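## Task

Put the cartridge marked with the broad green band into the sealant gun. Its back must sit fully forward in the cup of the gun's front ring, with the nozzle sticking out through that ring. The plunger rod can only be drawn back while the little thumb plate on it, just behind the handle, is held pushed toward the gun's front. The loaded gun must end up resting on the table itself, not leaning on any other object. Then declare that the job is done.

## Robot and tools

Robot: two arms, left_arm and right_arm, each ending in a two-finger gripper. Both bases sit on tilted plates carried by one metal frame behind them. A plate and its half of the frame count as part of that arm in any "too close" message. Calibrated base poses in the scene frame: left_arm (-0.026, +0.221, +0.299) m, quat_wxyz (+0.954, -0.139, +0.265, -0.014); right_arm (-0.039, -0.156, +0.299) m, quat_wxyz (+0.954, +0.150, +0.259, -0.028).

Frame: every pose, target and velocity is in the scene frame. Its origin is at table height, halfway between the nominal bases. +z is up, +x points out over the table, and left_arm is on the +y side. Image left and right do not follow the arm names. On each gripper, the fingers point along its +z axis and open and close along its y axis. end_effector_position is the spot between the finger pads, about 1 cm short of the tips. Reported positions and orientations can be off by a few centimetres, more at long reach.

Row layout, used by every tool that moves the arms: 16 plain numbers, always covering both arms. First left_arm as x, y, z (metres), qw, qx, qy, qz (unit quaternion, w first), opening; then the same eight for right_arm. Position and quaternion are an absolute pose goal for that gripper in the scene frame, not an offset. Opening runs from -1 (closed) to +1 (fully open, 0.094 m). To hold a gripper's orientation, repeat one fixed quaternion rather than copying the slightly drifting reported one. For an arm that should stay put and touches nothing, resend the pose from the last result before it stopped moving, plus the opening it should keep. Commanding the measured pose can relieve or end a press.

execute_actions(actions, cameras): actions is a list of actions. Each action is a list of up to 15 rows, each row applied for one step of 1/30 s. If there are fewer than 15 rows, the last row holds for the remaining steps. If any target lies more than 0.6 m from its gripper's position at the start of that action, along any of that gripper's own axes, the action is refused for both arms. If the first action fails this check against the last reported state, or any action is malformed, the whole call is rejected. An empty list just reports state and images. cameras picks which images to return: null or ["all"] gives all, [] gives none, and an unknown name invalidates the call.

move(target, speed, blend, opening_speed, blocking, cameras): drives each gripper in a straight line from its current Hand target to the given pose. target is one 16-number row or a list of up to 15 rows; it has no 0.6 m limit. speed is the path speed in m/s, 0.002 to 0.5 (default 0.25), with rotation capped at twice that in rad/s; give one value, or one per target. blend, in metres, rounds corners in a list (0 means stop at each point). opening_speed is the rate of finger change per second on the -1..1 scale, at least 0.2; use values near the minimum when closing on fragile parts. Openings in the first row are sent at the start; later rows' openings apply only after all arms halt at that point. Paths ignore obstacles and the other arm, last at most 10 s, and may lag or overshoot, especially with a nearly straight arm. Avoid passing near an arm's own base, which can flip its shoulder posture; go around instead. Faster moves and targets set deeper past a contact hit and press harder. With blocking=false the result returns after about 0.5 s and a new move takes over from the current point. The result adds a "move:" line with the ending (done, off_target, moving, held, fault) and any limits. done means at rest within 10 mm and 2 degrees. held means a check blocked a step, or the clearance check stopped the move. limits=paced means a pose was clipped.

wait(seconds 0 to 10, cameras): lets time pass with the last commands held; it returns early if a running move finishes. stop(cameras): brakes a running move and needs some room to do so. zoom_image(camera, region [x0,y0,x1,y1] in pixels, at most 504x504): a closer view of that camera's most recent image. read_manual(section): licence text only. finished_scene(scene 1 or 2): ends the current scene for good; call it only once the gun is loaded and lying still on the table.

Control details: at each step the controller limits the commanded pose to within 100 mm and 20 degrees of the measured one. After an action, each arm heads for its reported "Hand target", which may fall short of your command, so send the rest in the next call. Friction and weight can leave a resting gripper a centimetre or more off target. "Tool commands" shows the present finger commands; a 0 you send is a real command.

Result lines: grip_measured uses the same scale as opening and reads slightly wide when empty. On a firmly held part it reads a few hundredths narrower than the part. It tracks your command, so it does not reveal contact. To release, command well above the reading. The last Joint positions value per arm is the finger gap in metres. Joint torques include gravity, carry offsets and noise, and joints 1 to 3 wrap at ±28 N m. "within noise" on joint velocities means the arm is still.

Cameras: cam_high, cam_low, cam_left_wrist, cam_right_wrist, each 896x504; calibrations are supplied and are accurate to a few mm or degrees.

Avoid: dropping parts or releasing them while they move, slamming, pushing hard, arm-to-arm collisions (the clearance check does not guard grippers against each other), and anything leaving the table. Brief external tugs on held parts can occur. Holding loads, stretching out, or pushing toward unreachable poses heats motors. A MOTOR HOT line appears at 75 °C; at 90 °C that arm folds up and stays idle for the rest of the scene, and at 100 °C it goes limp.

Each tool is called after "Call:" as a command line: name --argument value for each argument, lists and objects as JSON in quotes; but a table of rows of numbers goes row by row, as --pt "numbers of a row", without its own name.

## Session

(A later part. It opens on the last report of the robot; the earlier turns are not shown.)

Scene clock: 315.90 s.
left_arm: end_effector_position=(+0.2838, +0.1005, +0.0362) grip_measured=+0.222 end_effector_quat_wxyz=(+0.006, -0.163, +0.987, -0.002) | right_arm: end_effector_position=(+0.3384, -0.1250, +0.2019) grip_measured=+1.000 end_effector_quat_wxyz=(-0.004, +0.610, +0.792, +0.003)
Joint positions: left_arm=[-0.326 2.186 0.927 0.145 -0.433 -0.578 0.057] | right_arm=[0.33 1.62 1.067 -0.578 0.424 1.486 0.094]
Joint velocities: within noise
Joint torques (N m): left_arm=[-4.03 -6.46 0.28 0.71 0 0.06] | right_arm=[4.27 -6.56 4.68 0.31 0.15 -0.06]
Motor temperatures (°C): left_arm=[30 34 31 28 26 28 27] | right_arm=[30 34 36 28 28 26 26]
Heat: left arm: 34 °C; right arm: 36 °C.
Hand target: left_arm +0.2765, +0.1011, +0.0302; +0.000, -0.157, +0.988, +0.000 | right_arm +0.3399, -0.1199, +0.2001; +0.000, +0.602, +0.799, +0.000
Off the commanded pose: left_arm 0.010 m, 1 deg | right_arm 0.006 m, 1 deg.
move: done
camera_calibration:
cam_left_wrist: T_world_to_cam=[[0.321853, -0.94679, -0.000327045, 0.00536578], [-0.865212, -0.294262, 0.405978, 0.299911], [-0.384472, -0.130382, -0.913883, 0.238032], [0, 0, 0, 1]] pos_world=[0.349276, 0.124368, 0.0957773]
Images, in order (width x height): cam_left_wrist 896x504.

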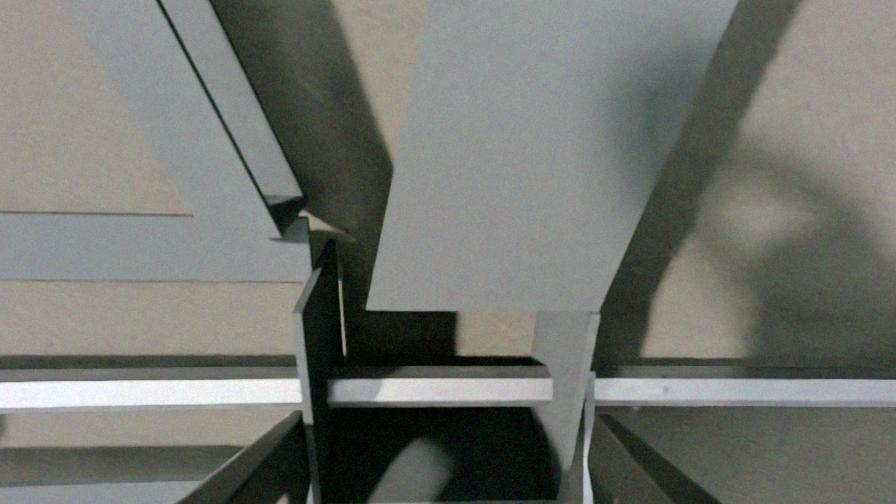

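Call:
move --target '[0.2762, 0.1012, 0.030, 0, -0.1564, 0.9877, 0, 0.13, 0.34, -0.12, 0.20, 0, 0.602, 0.799, 0, 1]' --cameras '["cam_left_wrist"]' --speed 0.05 --opening_speed 0.2

Call:
zoom_image --camera "cam_left_wrist" --region '[260, 280, 660, 504]'

Scene clock: 321.17 s.
left_arm: end_effector_position=(+0.2840, +0.1014, +0.0359) grip_measured=+0.132 end_effector_quat_wxyz=(+0.007, -0.163, +0.987, -0.002) | right_arm: end_effector_position=(+0.3384, -0.1250, +0.2019) grip_measured=+1.000 end_effector_quat_wxyz=(-0.004, +0.610, +0.792, +0.003)
Joint positions: left_arm=[-0.324 2.186 0.927 0.146 -0.433 -0.578 0.053] | right_arm=[0.33 1.62 1.067 -0.578 0.424 1.486 0.094]
Joint velocities: within noise
Joint torques (N m): left_arm=[-4.26 -6.71 0.42 0.69 -0.02 0.11] | right_arm=[4.36 -6.48 4.7 0.26 0.15 -0.07]
Motor temperatures (°C): left_arm=[30 34 31 28 26 28 27] | right_arm=[30 34 36 28 28 26 26]
Heat: left arm: 34 °C; right arm: 36 °C.
Hand target: left_arm +0.2762, +0.1013, +0.0302; +0.000, -0.156, +0.988, +0.000 | right_arm +0.3399, -0.1199, +0.2001; +0.000, +0.602, +0.799, +0.000
Off the commanded pose: left_arm 0.010 m, 1 deg | right_arm 0.006 m, 1 deg.
move: done
camera_calibration:
cam_left_wrist: T_world_to_cam=[[0.323573, -0.946202, -0.00124282, 0.00557192], [-0.86471, -0.296237, 0.405612, 0.30057], [-0.384159, -0.13017, -0.914045, 0.237838], [0, 0, 0, 1]] pos_world=[0.349471, 0.125272, 0.095487]
Images, in order (width x height): cam_left_wrist 896x504.

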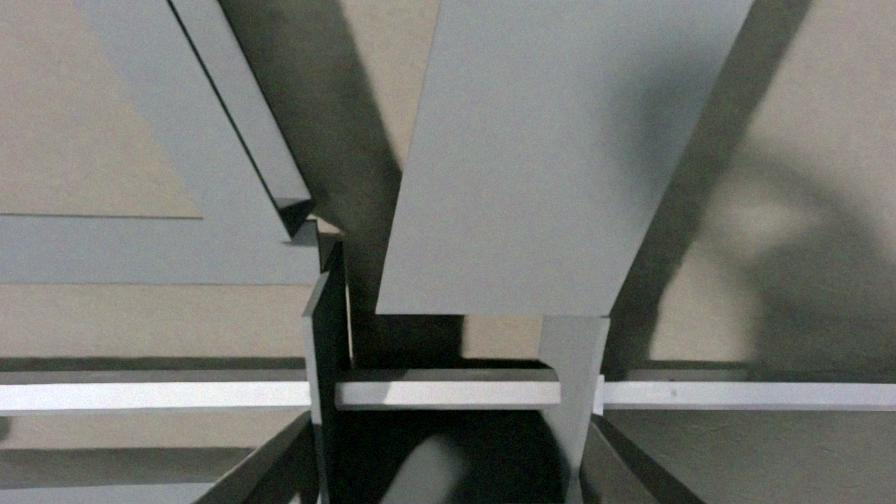

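Scaled by 1.260.

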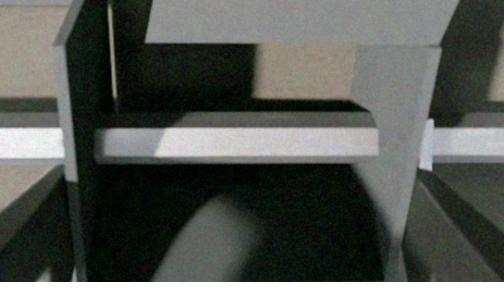

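Call:
move --target '[0.2762, 0.1012, 0.030, 0, -0.1564, 0.9877, 0, 0.09, 0.348, -0.015, 0.12, 0, 0.5842, 0.8116, 0, 0.3]' --cameras '["cam_left_wrist","cam_right_wrist"]' --opening_speed 0.5 --speed 0.15

Scene clock: 341.60 s.
left_arm: end_effector_position=(+0.2840, +0.1014, +0.0359) grip_measured=+0.099 end_effector_quat_wxyz=(+0.007, -0.163, +0.987, -0.002) | right_arm: end_effector_position=(+0.3460, -0.0221, +0.1206) grip_measured=+0.302 end_effector_quat_wxyz=(-0.007, +0.587, +0.809, -0.001)
Joint positions: left_arm=[-0.324 2.186 0.927 0.146 -0.433 -0.577 0.052] | right_arm=[0.479 2.063 1.246 -0.391 0.482 1.587 0.061]
Joint velocities: within noise
Joint torques (N m): left_arm=[-4.22 -6.49 0.25 0.69 0 0.11] | right_arm=[6.23 -7.99 4.27 0.28 0.19 0.08]
Motor temperatures (°C): left_arm=[30 34 31 28 26 28 27] | right_arm=[30 34 36 28 28 26 26]
Heat: left arm: 34 °C; right arm: 36 °C.
Hand target: left_arm +0.2762, +0.1013, +0.0302; +0.000, -0.157, +0.988, +0.000 | right_arm +0.3479, -0.0150, +0.1201; +0.000, +0.584, +0.812, +0.000
Off the commanded pose: left_arm 0.010 m, 1 deg | right_arm 0.007 m, 1 deg.
move: done
camera_calibration:
cam_left_wrist: T_world_to_cam=[[0.323212, -0.946326, -0.00124754, 0.00568711], [-0.864823, -0.29591, 0.40561, 0.300569], [-0.384208, -0.130019, -0.914046, 0.237837], [0, 0, 0, 1]] pos_world=[0.34948, 0.125246, 0.0954871]
cam_right_wrist: T_world_to_cam=[[-0.952824, -0.3033, 0.0116518, 0.321445], [-0.267885, 0.858376, 0.437524, 0.0968126], [-0.142703, 0.413762, -0.899131, 0.254134], [0, 0, 0, 1]] pos_world=[0.36848, -0.0907585, 0.182396]
Images, in order (width x height): cam_left_wrist 896x504, cam_right_wrist 896x504.

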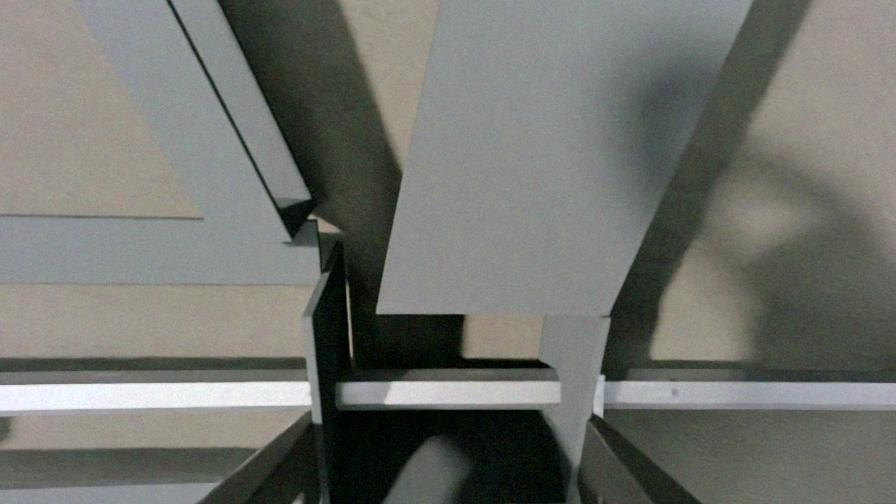

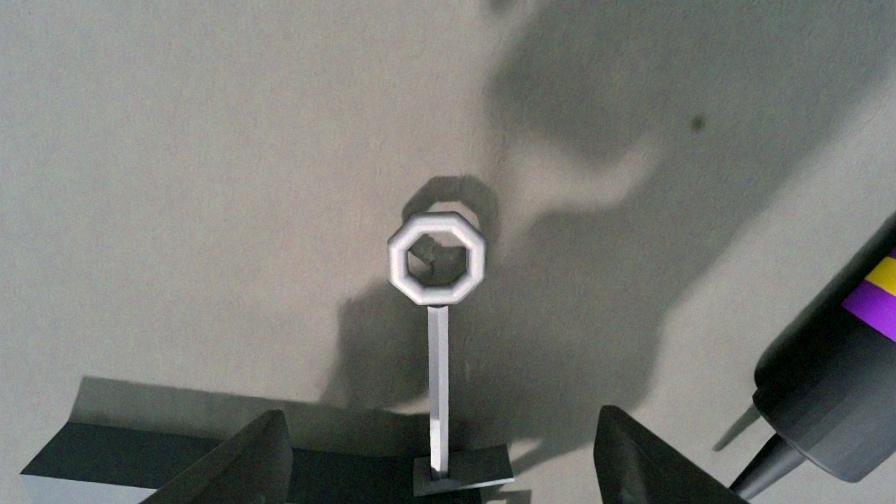

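Call:
move --target '[0.2762, 0.1012, 0.030, 0, -0.1564, 0.9877, 0, 0.09, 0.3495, -0.010, 0.045, 0, 0.5842, 0.8116, 0, 0.1]' --cameras '["cam_right_wrist"]' --opening_speed 0.5 --speed 0.1

Scene clock: 350.93 s.
left_arm: end_effector_position=(+0.2840, +0.1014, +0.0359) grip_measured=+0.099 end_effector_quat_wxyz=(+0.007, -0.163, +0.987, -0.002) | right_arm: end_effector_position=(+0.3504, -0.0120, +0.0509) grip_measured=+0.102 end_effector_quat_wxyz=(+0.002, +0.586, +0.810, +0.001)
Joint positions: left_arm=[-0.324 2.186 0.927 0.146 -0.433 -0.577 0.052] | right_arm=[0.421 2.284 1.327 -0.21 0.472 1.518 0.052]
Joint velocities: within noise
Joint torques (N m): left_arm=[-4.21 -6.65 0.21 0.68 0.02 0.07] | right_arm=[4.97 -8.23 3.44 0.31 -0.06 -0.08]
Motor temperatures (°C): left_arm=[30 34 31 28 26 28 27] | right_arm=[30 34 36 28 28 26 26]
Heat: left arm: 34 °C; right arm: 36 °C.
Hand target: left_arm +0.2762, +0.1013, +0.0302; +0.000, -0.157, +0.988, +0.000 | right_arm +0.3493, -0.0100, +0.0451; +0.000, +0.584, +0.812, +0.000
Off the commanded pose: left_arm 0.010 m, 1 deg | right_arm 0.006 m, 0 deg.
move: done
camera_calibration:
cam_right_wrist: T_world_to_cam=[[-0.95236, -0.304974, -0.00111229, 0.329996], [-0.276299, 0.861259, 0.426487, 0.123354], [-0.12911, 0.406476, -0.904493, 0.183352], [0, 0, 0, 1]] pos_world=[0.37203, -0.0801278, 0.113598]
Images, in order (width x height): cam_right_wrist 896x504.

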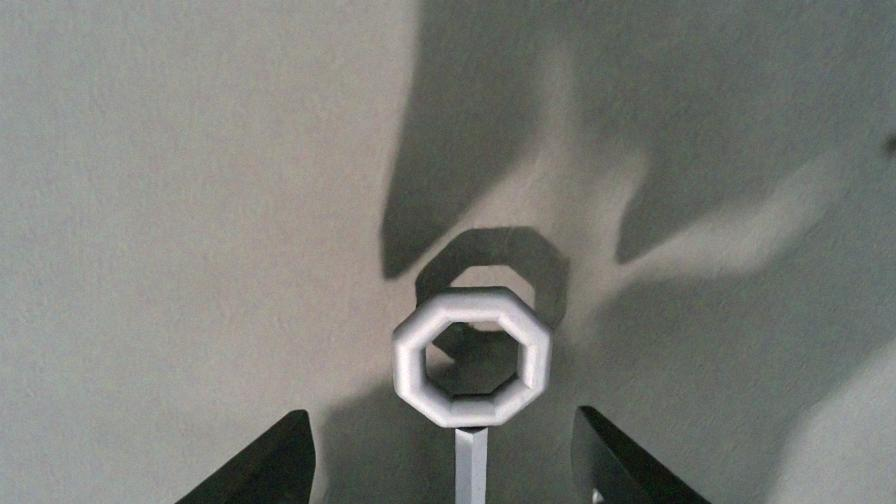

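Call:
move --target '[0.2762, 0.1012, 0.030, 0, -0.1564, 0.9877, 0, 0.09, 0.3465, -0.0160, 0.024, 0, 0.5842, 0.8116, 0, -0.1]' --cameras '["cam_right_wrist","cam_left_wrist"]' --opening_speed 0.5 --speed 0.1

Scene clock: 358.23 s.
left_arm: end_effector_position=(+0.2840, +0.1014, +0.0359) grip_measured=+0.099 end_effector_quat_wxyz=(+0.007, -0.163, +0.987, -0.002) | right_arm: end_effector_position=(+0.3467, -0.0183, +0.0301) grip_measured=-0.098 end_effector_quat_wxyz=(+0.001, +0.586, +0.810, +0.000)
Joint positions: left_arm=[-0.324 2.186 0.927 0.146 -0.433 -0.577 0.052] | right_arm=[0.387 2.332 1.327 -0.149 0.459 1.483 0.042]
Joint velocities: within noise
Joint torques (N m): left_arm=[-4.16 -6.57 0.25 0.7 -0.01 0.06] | right_arm=[4.82 -8.08 3.48 0.3 -0.05 -0.05]
Motor temperatures (°C): left_arm=[30 34 30 28 26 28 27] | right_arm=[30 34 35 28 28 26 26]
Heat: left arm: 34 °C; right arm: 35 °C.
Hand target: left_arm +0.2762, +0.1013, +0.0302; +0.000, -0.157, +0.988, +0.000 | right_arm +0.3463, -0.0161, +0.0241; +0.000, +0.584, +0.812, +0.000
Off the commanded pose: left_arm 0.010 m, 1 deg | right_arm 0.007 m, 0 deg.
move: done
camera_calibration:
cam_left_wrist: T_world_to_cam=[[0.323212, -0.946326, -0.00124754, 0.00568711], [-0.864823, -0.29591, 0.40561, 0.300569], [-0.384208, -0.130019, -0.914046, 0.237837], [0, 0, 0, 1]] pos_world=[0.34948, 0.125246, 0.0954871]
cam_right_wrist: T_world_to_cam=[[-0.952084, -0.305834, 0.000950825, 0.324377], [-0.27625, 0.861311, 0.426414, 0.136666], [-0.131231, 0.405719, -0.904528, 0.167358], [0, 0, 0, 1]] pos_world=[0.368551, -0.0864071, 0.0927951]
Images, in order (width x height): cam_left_wrist 896x504, cam_right_wrist 896x504.

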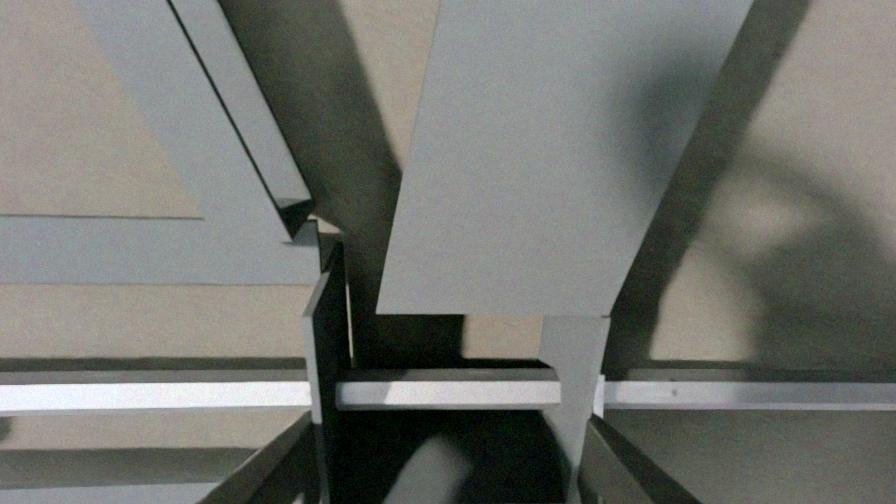

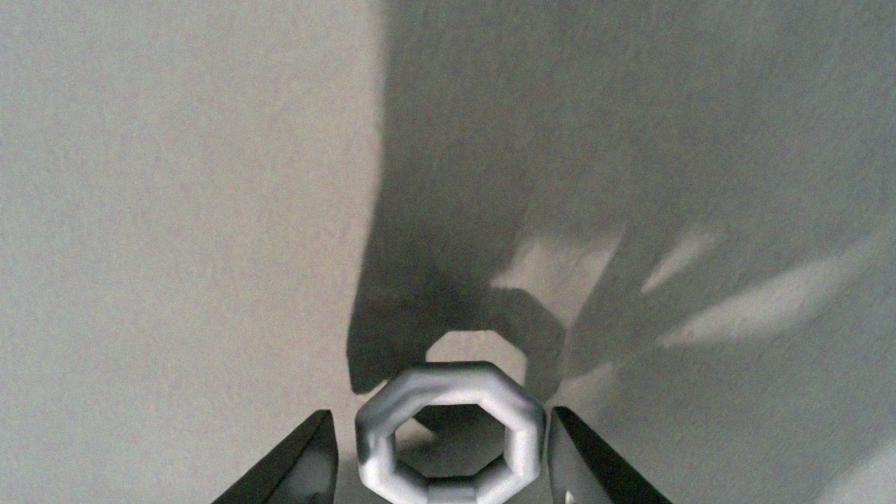

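Call:
move --target '[0.2762, 0.1012, 0.030, 0, -0.1564, 0.9877, 0, 0.09, 0.3446, -0.0166, 0.024, 0, 0.5842, 0.8116, 0, -0.34]' --cameras '["cam_right_wrist","cam_left_wrist"]' --opening_speed 0.3 --speed 0.1

Scene clock: 366.27 s.
left_arm: end_effector_position=(+0.2848, +0.1015, +0.0359) grip_measured=+0.099 end_effector_quat_wxyz=(+0.008, -0.164, +0.986, -0.002) | right_arm: end_effector_position=(+0.3469, -0.0182, +0.0301) grip_measured=-0.275 end_effector_quat_wxyz=(+0.002, +0.586, +0.810, +0.001)
Joint positions: left_arm=[-0.324 2.186 0.927 0.149 -0.434 -0.577 0.052] | right_arm=[0.387 2.332 1.327 -0.148 0.459 1.482 0.034]
Joint velocities: within noise
Joint torques (N m): left_arm=[-4.34 -6.58 0.13 0.7 0.02 0.09] | right_arm=[4.92 -8.29 2.44 0.38 -0.04 -0.04]
Motor temperatures (°C): left_arm=[30 34 30 28 26 28 27] | right_arm=[30 34 35 27 28 26 26]
Heat: left arm: 34 °C; right arm: 35 °C.
Hand target: left_arm +0.2762, +0.1012, +0.0303; +0.000, -0.156, +0.988, +0.000 | right_arm +0.3444, -0.0167, +0.0241; +0.000, +0.584, +0.812, +0.000
Off the commanded pose: left_arm 0.010 m, 1 deg | right_arm 0.007 m, 0 deg.
move: done
camera_calibration:
cam_left_wrist: T_world_to_cam=[[0.324442, -0.945905, -0.000993332, 0.00512571], [-0.865674, -0.297346, 0.402732, 0.301734], [-0.381242, -0.129803, -0.915317, 0.237327], [0, 0, 0, 1]] pos_world=[0.35002, 0.125374, 0.0957163]
cam_right_wrist: T_world_to_cam=[[-0.951954, -0.306241, 0.000239159, 0.324526], [-0.276864, 0.860969, 0.426707, 0.136816], [-0.130881, 0.406139, -0.90439, 0.167218], [0, 0, 0, 1]] pos_world=[0.368699, -0.0863244, 0.0927721]
Images, in order (width x height): cam_left_wrist 896x504, cam_right_wrist 896x504.

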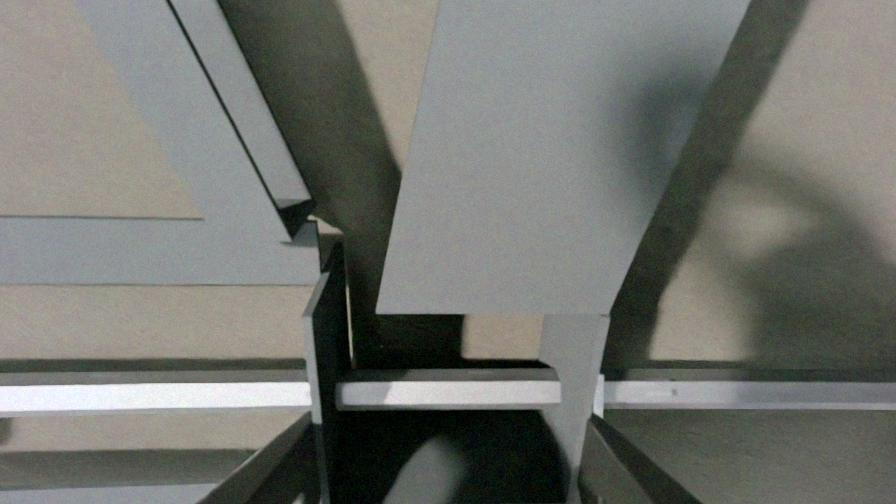

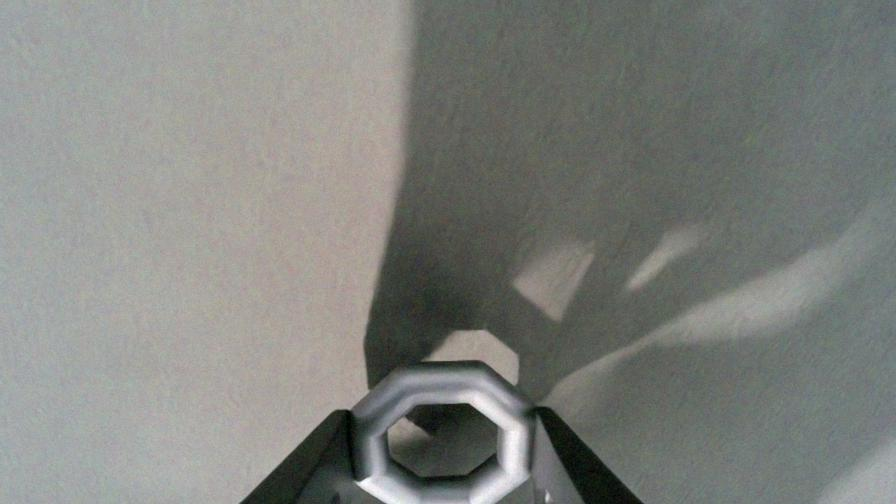

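Call:
move --target '[0.2762, 0.1012, 0.030, 0, -0.1564, 0.9877, 0, 0.05, 0.3543, -0.0452, 0.025, 0, 0.5842, 0.8116, 0, -0.36]' --cameras '["cam_right_wrist","cam_left_wrist"]' --speed 0.05

Scene clock: 372.73 s.
left_arm: end_effector_position=(+0.2848, +0.1017, +0.0359) grip_measured=+0.069 end_effector_quat_wxyz=(+0.008, -0.164, +0.986, -0.001) | right_arm: end_effector_position=(+0.3474, -0.0199, +0.0288) grip_measured=-0.278 end_effector_quat_wxyz=(-0.027, +0.581, +0.813, +0.020)
Joint positions: left_arm=[-0.324 2.186 0.927 0.149 -0.435 -0.577 0.05] | right_arm=[0.355 2.318 1.327 -0.159 0.377 1.444 0.034]
Joint velocities: within noise
Joint torques (N m): left_arm=[-4.22 -6.53 0.21 0.69 0.04 0.09] | right_arm=[2.33 -10.76 1.01 0.4 0.46 -0.29]
Motor temperatures (°C): left_arm=[30 34 30 28 26 28 27] | right_arm=[30 35 35 27 28 26 27]
Heat: left arm: 34 °C; right arm: 35 °C.
Hand target: left_arm +0.2762, +0.1013, +0.0303; +0.000, -0.156, +0.988, +0.000 | right_arm +0.3535, -0.0448, +0.0254; -0.001, +0.584, +0.812, -0.001
Off the commanded pose: left_arm 0.010 m, 1 deg | right_arm 0.027 m, 4 deg.
move: off_target (right_arm)
camera_calibration:
cam_left_wrist: T_world_to_cam=[[0.32446, -0.945897, -0.0019515, 0.005325], [-0.865782, -0.297809, 0.402159, 0.301934], [-0.380983, -0.128795, -0.915568, 0.237205], [0, 0, 0, 1]] pos_world=[0.350052, 0.125506, 0.0957619]
cam_right_wrist: T_world_to_cam=[[-0.948707, -0.316144, 0.0028934, 0.323124], [-0.274528, 0.828295, 0.488428, 0.135748], [-0.15681, 0.46258, -0.8726, 0.175969], [0, 0, 0, 1]] pos_world=[0.37141, -0.0916858, 0.0863121]
Images, in order (width x height): cam_left_wrist 896x504, cam_right_wrist 896x504.

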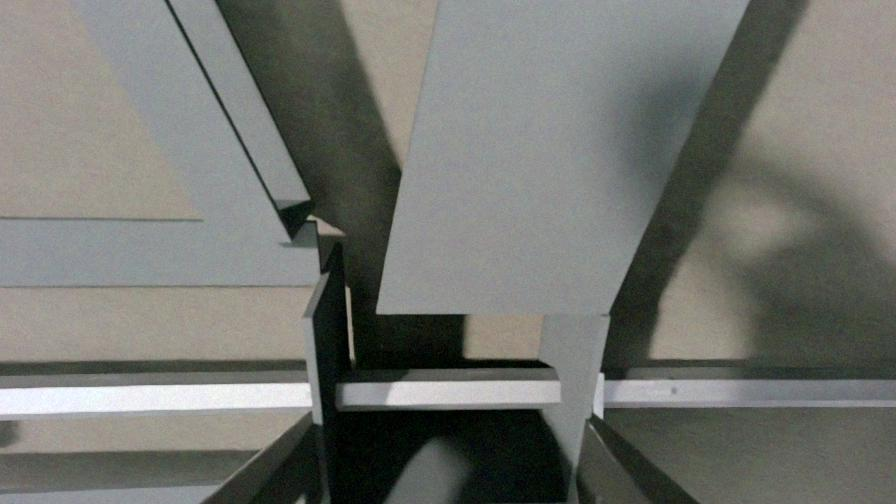

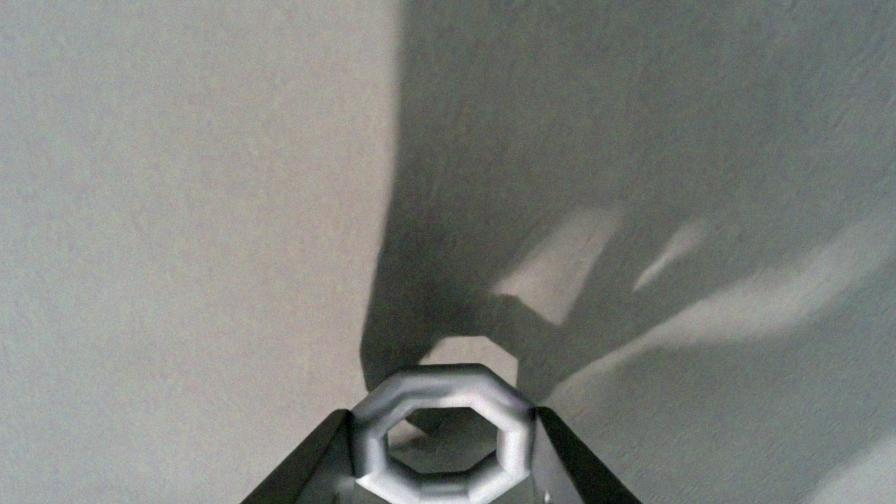

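Call:
move --target '[0.2762, 0.1012, 0.030, 0, -0.1564, 0.9877, 0, 0.05, 0.3631, -0.0739, 0.025, 0, 0.5842, 0.8116, 0, -0.36]' --cameras '["cam_right_wrist","cam_left_wrist"]' --speed 0.03

Scene clock: 383.20 s.
left_arm: end_effector_position=(+0.2857, +0.0989, +0.0361) grip_measured=+0.068 end_effector_quat_wxyz=(+0.009, -0.165, +0.986, -0.008) | right_arm: end_effector_position=(+0.3486, -0.0254, +0.0297) grip_measured=-0.279 end_effector_quat_wxyz=(-0.062, +0.576, +0.814, +0.049)
Joint positions: left_arm=[-0.325 2.186 0.927 0.155 -0.423 -0.577 0.05] | right_arm=[0.307 2.291 1.317 -0.17 0.267 1.39 0.034]
Joint velocities: within noise
Joint torques (N m): left_arm=[-4.22 -6.65 0.12 0.64 -0.09 0.08] | right_arm=[0.88 -11.86 1.22 0.38 1.3 -0.38]
Motor temperatures (°C): left_arm=[30 34 30 28 26 28 28] | right_arm=[30 35 35 27 28 26 27]
Heat: left arm: 34 °C; right arm: 35 °C.
Hand target: left_arm +0.2762, +0.1012, +0.0303; +0.000, -0.156, +0.988, +0.000 | right_arm +0.3613, -0.0725, +0.0267; -0.005, +0.585, +0.811, -0.002
Off the commanded pose: left_arm 0.011 m, 2 deg | right_arm 0.051 m, 9 deg.
move: off_target (left_arm, right_arm)
camera_calibration:
cam_left_wrist: T_world_to_cam=[[0.326043, -0.945282, 0.0117725, 0.00144653], [-0.866322, -0.293778, 0.403958, 0.301459], [-0.378395, -0.141906, -0.914702, 0.237815], [0, 0, 0, 1]] pos_world=[0.350677, 0.123677, 0.0957364]
cam_right_wrist: T_world_to_cam=[[-0.945574, -0.325387, -0.00361673, 0.321384], [-0.270422, 0.779567, 0.564931, 0.135247], [-0.181002, 0.535162, -0.82513, 0.188425], [0, 0, 0, 1]] pos_world=[0.374572, -0.101698, 0.0802322]
Images, in order (width x height): cam_left_wrist 896x504, cam_right_wrist 896x504.

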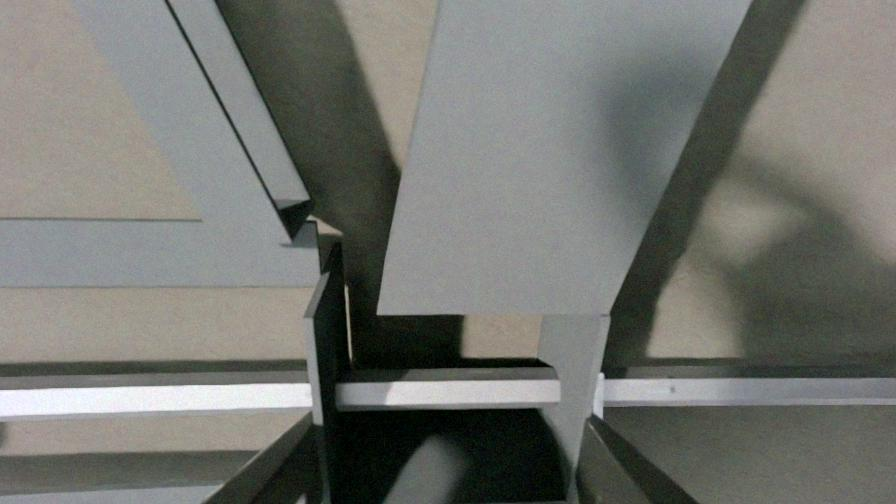

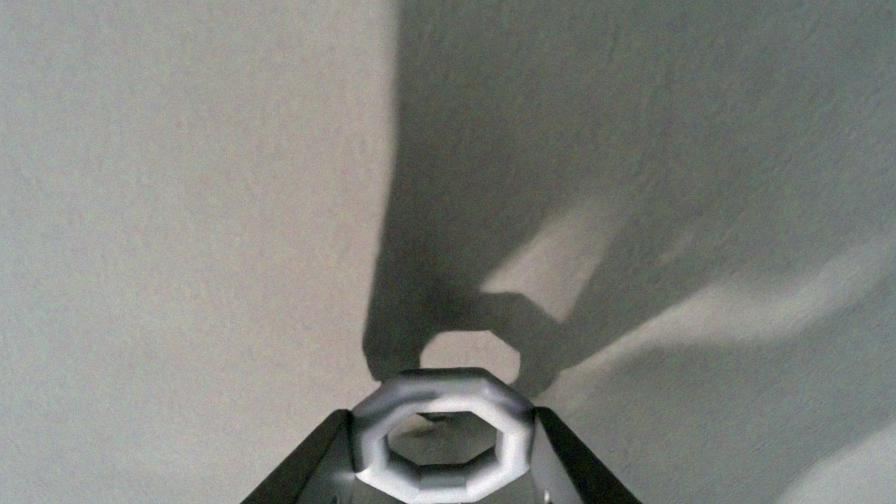

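Call:
execute_actions --actions '[]'

Call:
zoom_image --camera "cam_high" --region '[340, 190, 500, 300]'

Call:
zoom_image --camera "cam_low" --region '[400, 250, 520, 330]'

Call:
zoom_image --camera "cam_left_wrist" --region '[500, 300, 700, 504]'

Scene clock: 400.73 s.
left_arm: end_effector_position=(+0.2857, +0.0989, +0.0361) grip_measured=+0.068 end_effector_quat_wxyz=(+0.009, -0.165, +0.986, -0.008) | right_arm: end_effector_position=(+0.3486, -0.0255, +0.0297) grip_measured=-0.279 end_effector_quat_wxyz=(-0.062, +0.576, +0.814, +0.049)
Joint positions: left_arm=[-0.325 2.186 0.927 0.155 -0.423 -0.577 0.05] | right_arm=[0.306 2.291 1.317 -0.17 0.266 1.389 0.034]
Joint velocities: within noise
Joint torques (N m): left_arm=[-4.21 -6.61 0.23 0.64 -0.08 0.1] | right_arm=[0.98 -11.92 1.25 0.37 1.27 -0.36]
Motor temperatures (°C): left_arm=[30 34 30 28 26 28 28] | right_arm=[30 35 34 27 30 27 28]
Heat: left arm: 34 °C; right arm: 35 °C.
Hand target: left_arm +0.2762, +0.1012, +0.0303; +0.000, -0.156, +0.988, +0.000 | right_arm +0.3613, -0.0726, +0.0266; -0.005, +0.585, +0.811, -0.002
Tool commands: left_gripper/opening=+0.05 right_gripper/opening=-0.36
Off the commanded pose: left_arm 0.011 m, 2 deg | right_arm 0.051 m, 9 deg.
camera_calibration:
cam_left_wrist: T_world_to_cam=[[0.326043, -0.945282, 0.0117725, 0.00144653], [-0.866322, -0.293778, 0.403958, 0.301459], [-0.378395, -0.141906, -0.914702, 0.237815], [0, 0, 0, 1]] pos_world=[0.350677, 0.123677, 0.0957364]
cam_right_wrist: T_world_to_cam=[[-0.945556, -0.325439, -0.00357326, 0.321341], [-0.270399, 0.779434, 0.565126, 0.135344], [-0.181129, 0.535324, -0.824997, 0.188478], [0, 0, 0, 1]] pos_world=[0.374581, -0.101812, 0.0801554]

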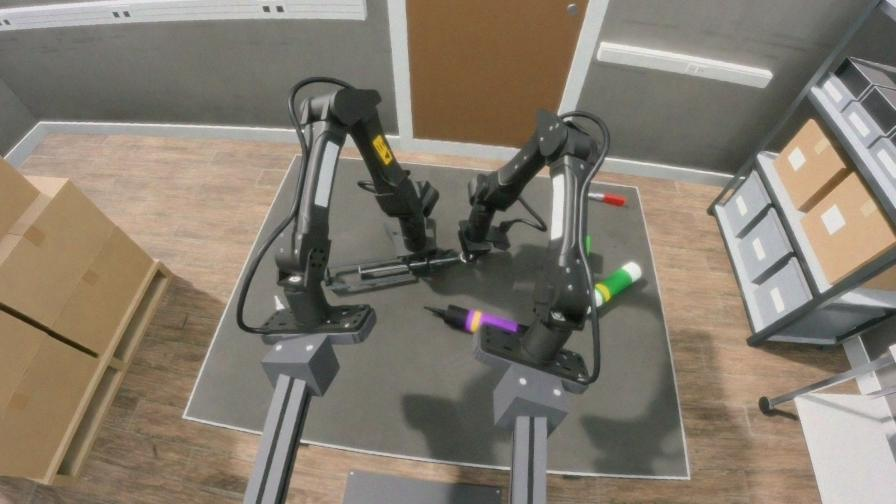

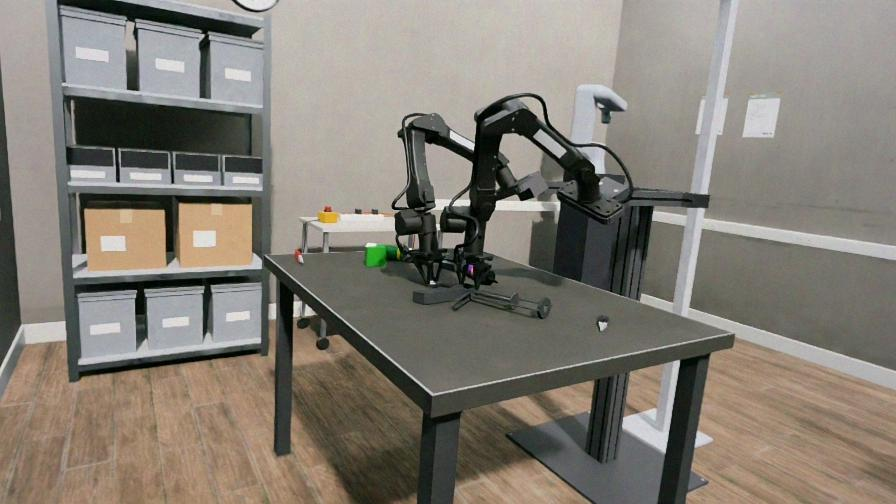

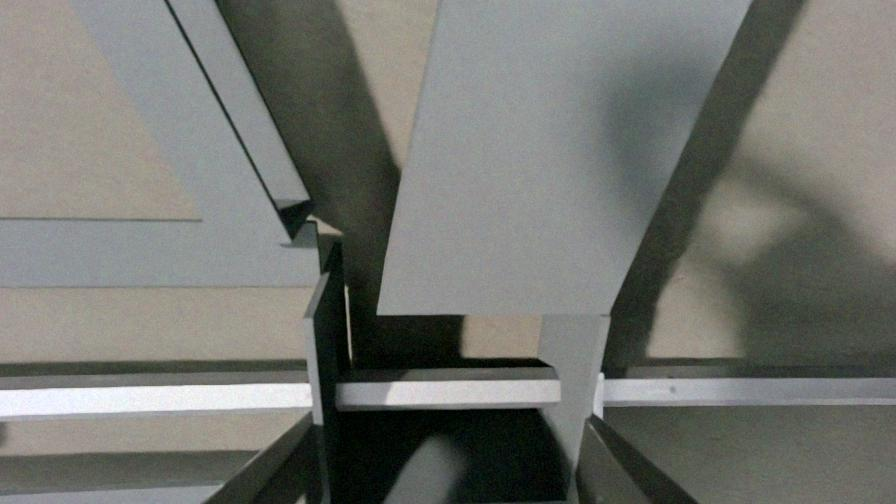

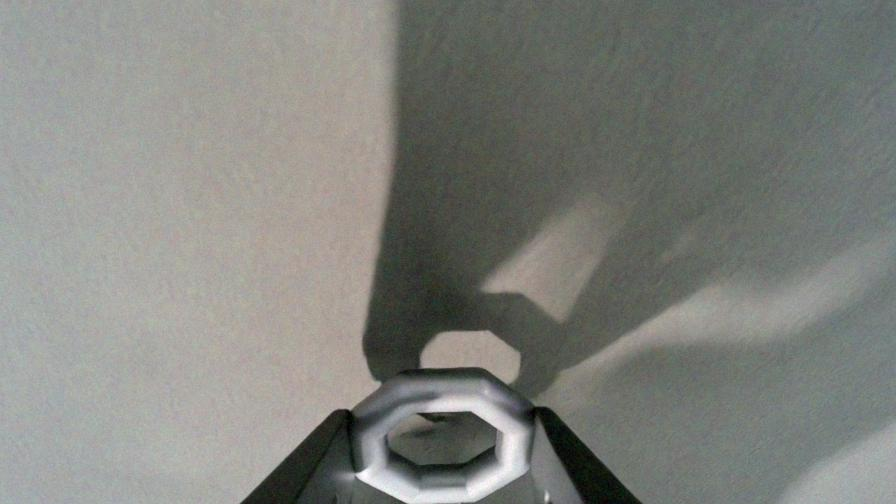

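Scaled by 3.150.

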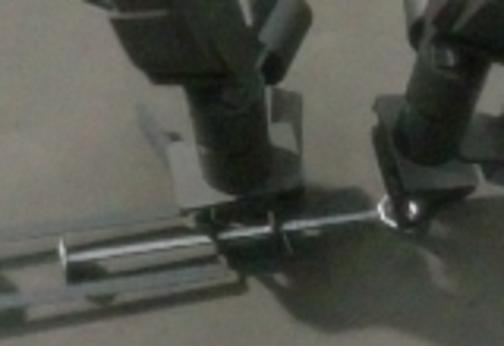

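Scaled by 4.200.

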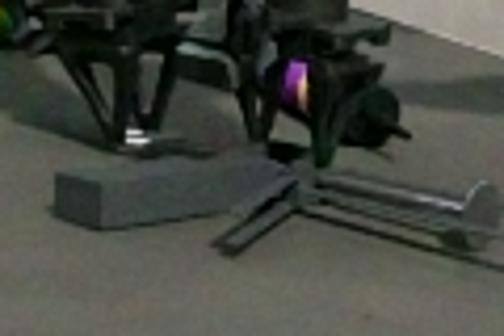

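Scaled by 2.471.

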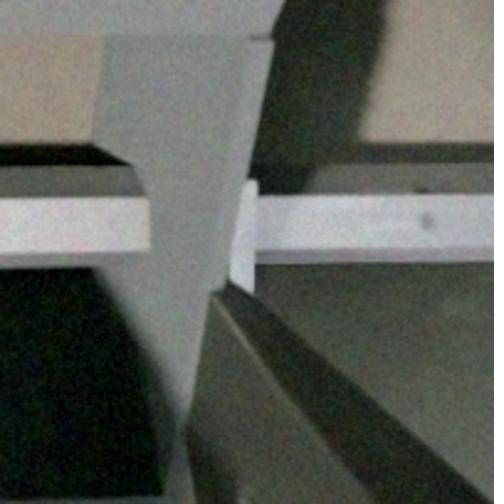

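Call:
move --pt "0.2762 0.1012 0.030 0 -0.1564 0.9877 0 0.45 0.348 -0.023 0.024 0 0.5842 0.8116 0 -0.36" --pt "0.2762 0.1012 0.042 0 -0.1564 0.9877 0 0.45 0.348 -0.023 0.024 0 0.5842 0.8116 0 -0.36" --pt "0.2762 0.1012 0.042 -0.0136 -0.1558 0.9839 0.0861 0.45 0.348 -0.023 0.024 0 0.5842 0.8116 0 -0.36" --cameras '["cam_right_wrist","cam_left_wrist"]' --speed 0.1

Scene clock: 437.63 s.
left_arm: end_effector_position=(+0.2860, +0.1047, +0.0462) grip_measured=+0.449 end_effector_quat_wxyz=(-0.004, -0.165, +0.983, +0.077) | right_arm: end_effector_position=(+0.3476, -0.0305, +0.0305) grip_measured=-0.284 end_effector_quat_wxyz=(-0.008, +0.584, +0.812, +0.000)
Joint positions: left_arm=[-0.386 2.209 1.043 -0.083 -0.587 -0.698 0.068] | right_arm=[0.356 2.309 1.317 -0.162 0.433 1.452 0.034]
Joint velocities: within noise
Joint torques (N m): left_arm=[-6.09 -6.45 1.94 0.14 -0.19 -0.16] | right_arm=[6.01 -7.35 3.33 0.45 0.17 0.1]
Motor temperatures (°C): left_arm=[30 34 30 27 26 28 29] | right_arm=[30 35 34 27 30 27 29]
Heat: left arm: 34 °C; right arm: 35 °C.
Hand target: left_arm +0.2762, +0.1014, +0.0422; -0.013, -0.156, +0.984, +0.086 | right_arm +0.3477, -0.0231, +0.0244; +0.000, +0.584, +0.812, +0.000
Off the commanded pose: left_arm 0.011 m, 2 deg | right_arm 0.010 m, 1 deg.
move: off_target (left_arm)
camera_calibration:
cam_left_wrist: T_world_to_cam=[[0.325221, -0.932146, -0.159167, 0.0134506], [-0.84421, -0.362035, 0.395272, 0.300617], [-0.426075, 0.00582008, -0.904669, 0.245793], [0, 0, 0, 1]] pos_world=[0.354136, 0.119941, 0.105676]
cam_right_wrist: T_world_to_cam=[[-0.95024, -0.311277, 0.0122763, 0.320355], [-0.274508, 0.855324, 0.439394, 0.146077], [-0.147273, 0.41416, -0.89821, 0.178419], [0, 0, 0, 1]] pos_world=[0.37079, -0.0991182, 0.0921395]
Images, in order (width x height): cam_left_wrist 896x504, cam_right_wrist 896x504.

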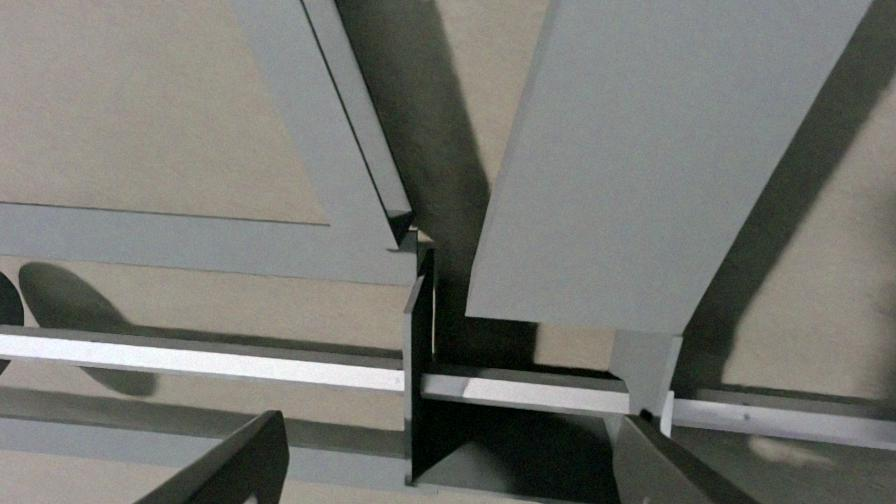

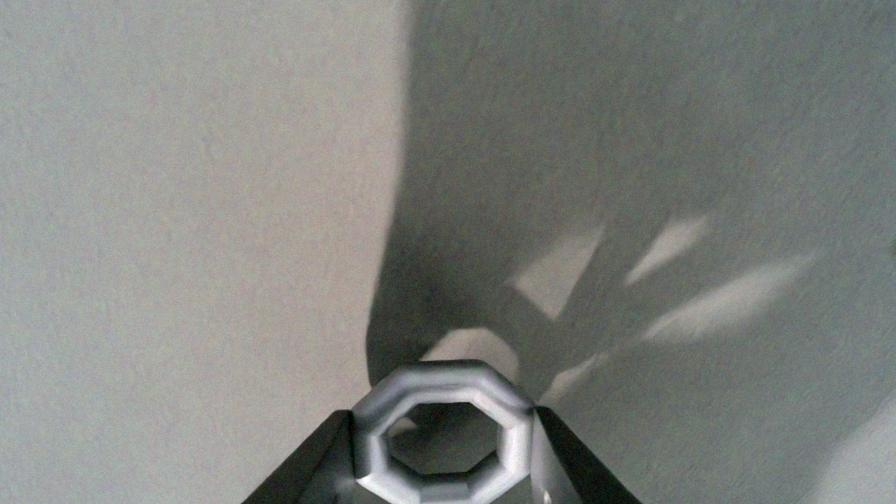

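Call:
move --pt "0.2762 0.1012 0.12 0 -0.1564 0.9877 0 0.0 0.348 -0.023 0.024 0 0.5842 0.8116 0 -0.36" --pt "0.30 0.31 0.10 0 -0.1564 0.9877 0 -1 0.348 -0.023 0.024 0 0.5842 0.8116 0 -0.36" --pt "0.30 0.31 0.03 0 -0.1564 0.9877 0 -1 0.348 -0.023 0.024 0 0.5842 0.8116 0 -0.36" --cameras '["cam_right_wrist","cam_left_wrist","cam_low"]' --speed 0.15

Scene clock: 470.90 s.
left_arm: end_effector_position=(+0.3023, +0.3109, +0.0367) grip_measured=-0.994 end_effector_quat_wxyz=(+0.002, -0.160, +0.987, +0.002) | right_arm: end_effector_position=(+0.3476, -0.0305, +0.0305) grip_measured=-0.284 end_effector_quat_wxyz=(-0.008, +0.584, +0.812, +0.000)
Joint positions: left_arm=[0.285 1.947 0.881 0.098 -0.124 -0.029 0] | right_arm=[0.356 2.309 1.317 -0.162 0.433 1.452 0.034]
Joint velocities: within noise
Joint torques (N m): left_arm=[-0.95 -6.95 1.57 0.73 0.01 0.11] | right_arm=[6.09 -7.38 3.44 0.47 0.14 0.1]
Motor temperatures (°C): left_arm=[31 34 30 27 26 28 28] | right_arm=[31 35 34 27 29 26 29]
Heat: left arm: 34 °C; right arm: 35 °C.
Hand target: left_arm +0.2998, +0.3099, +0.0302; +0.000, -0.156, +0.988, +0.000 | right_arm +0.3477, -0.0231, +0.0244; +0.000, +0.584, +0.812, +0.000
Off the commanded pose: left_arm 0.007 m, 1 deg | right_arm 0.010 m, 1 deg.
move: done
camera_calibration:
cam_left_wrist: T_world_to_cam=[[0.317561, -0.948175, -0.0109563, 0.200708], [-0.862699, -0.293691, 0.4117, 0.37648], [-0.393581, -0.121288, -0.911254, 0.272889], [0, 0, 0, 1]] pos_world=[0.368456, 0.333973, 0.0958729]
cam_right_wrist: T_world_to_cam=[[-0.95024, -0.311277, 0.0122763, 0.320355], [-0.274508, 0.855324, 0.439394, 0.146077], [-0.147273, 0.41416, -0.89821, 0.178419], [0, 0, 0, 1]] pos_world=[0.37079, -0.0991182, 0.0921395]
Images, in order (width x height): cam_low 896x504, cam_left_wrist 896x504, cam_right_wrist 896x504.

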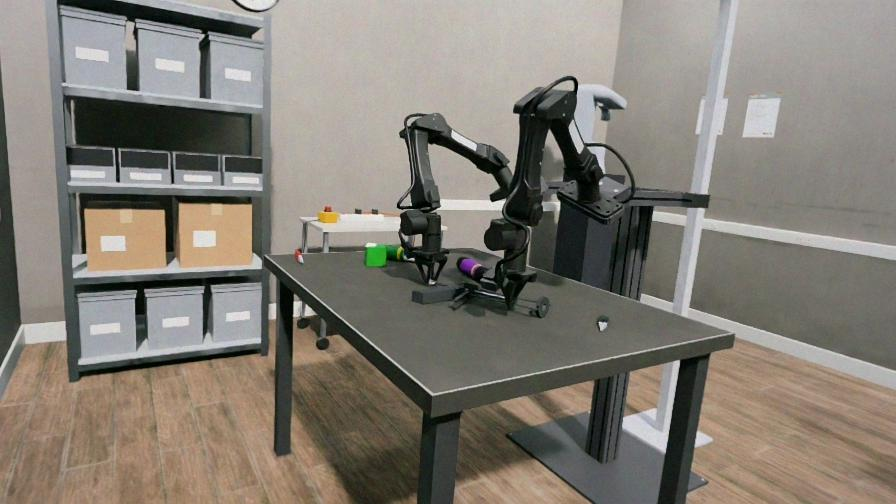

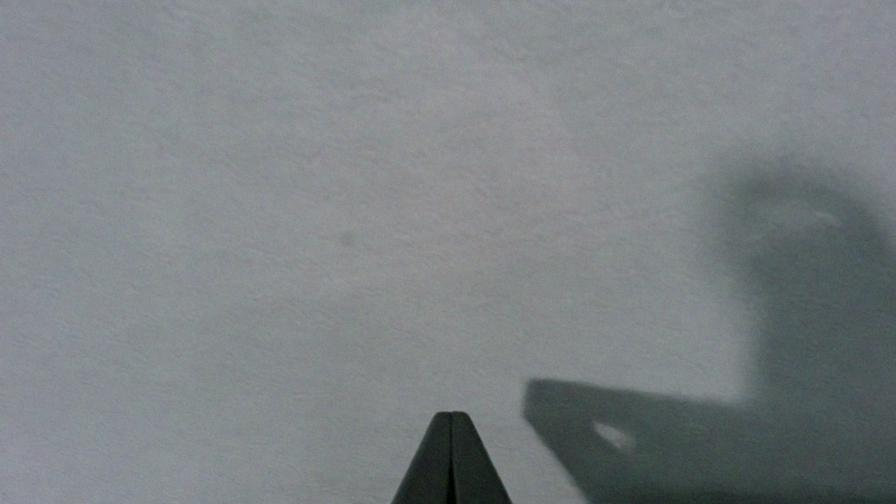

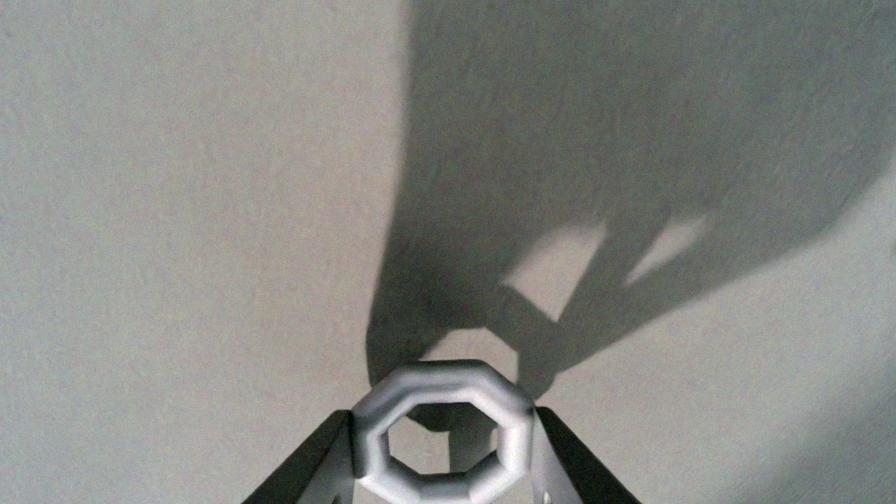

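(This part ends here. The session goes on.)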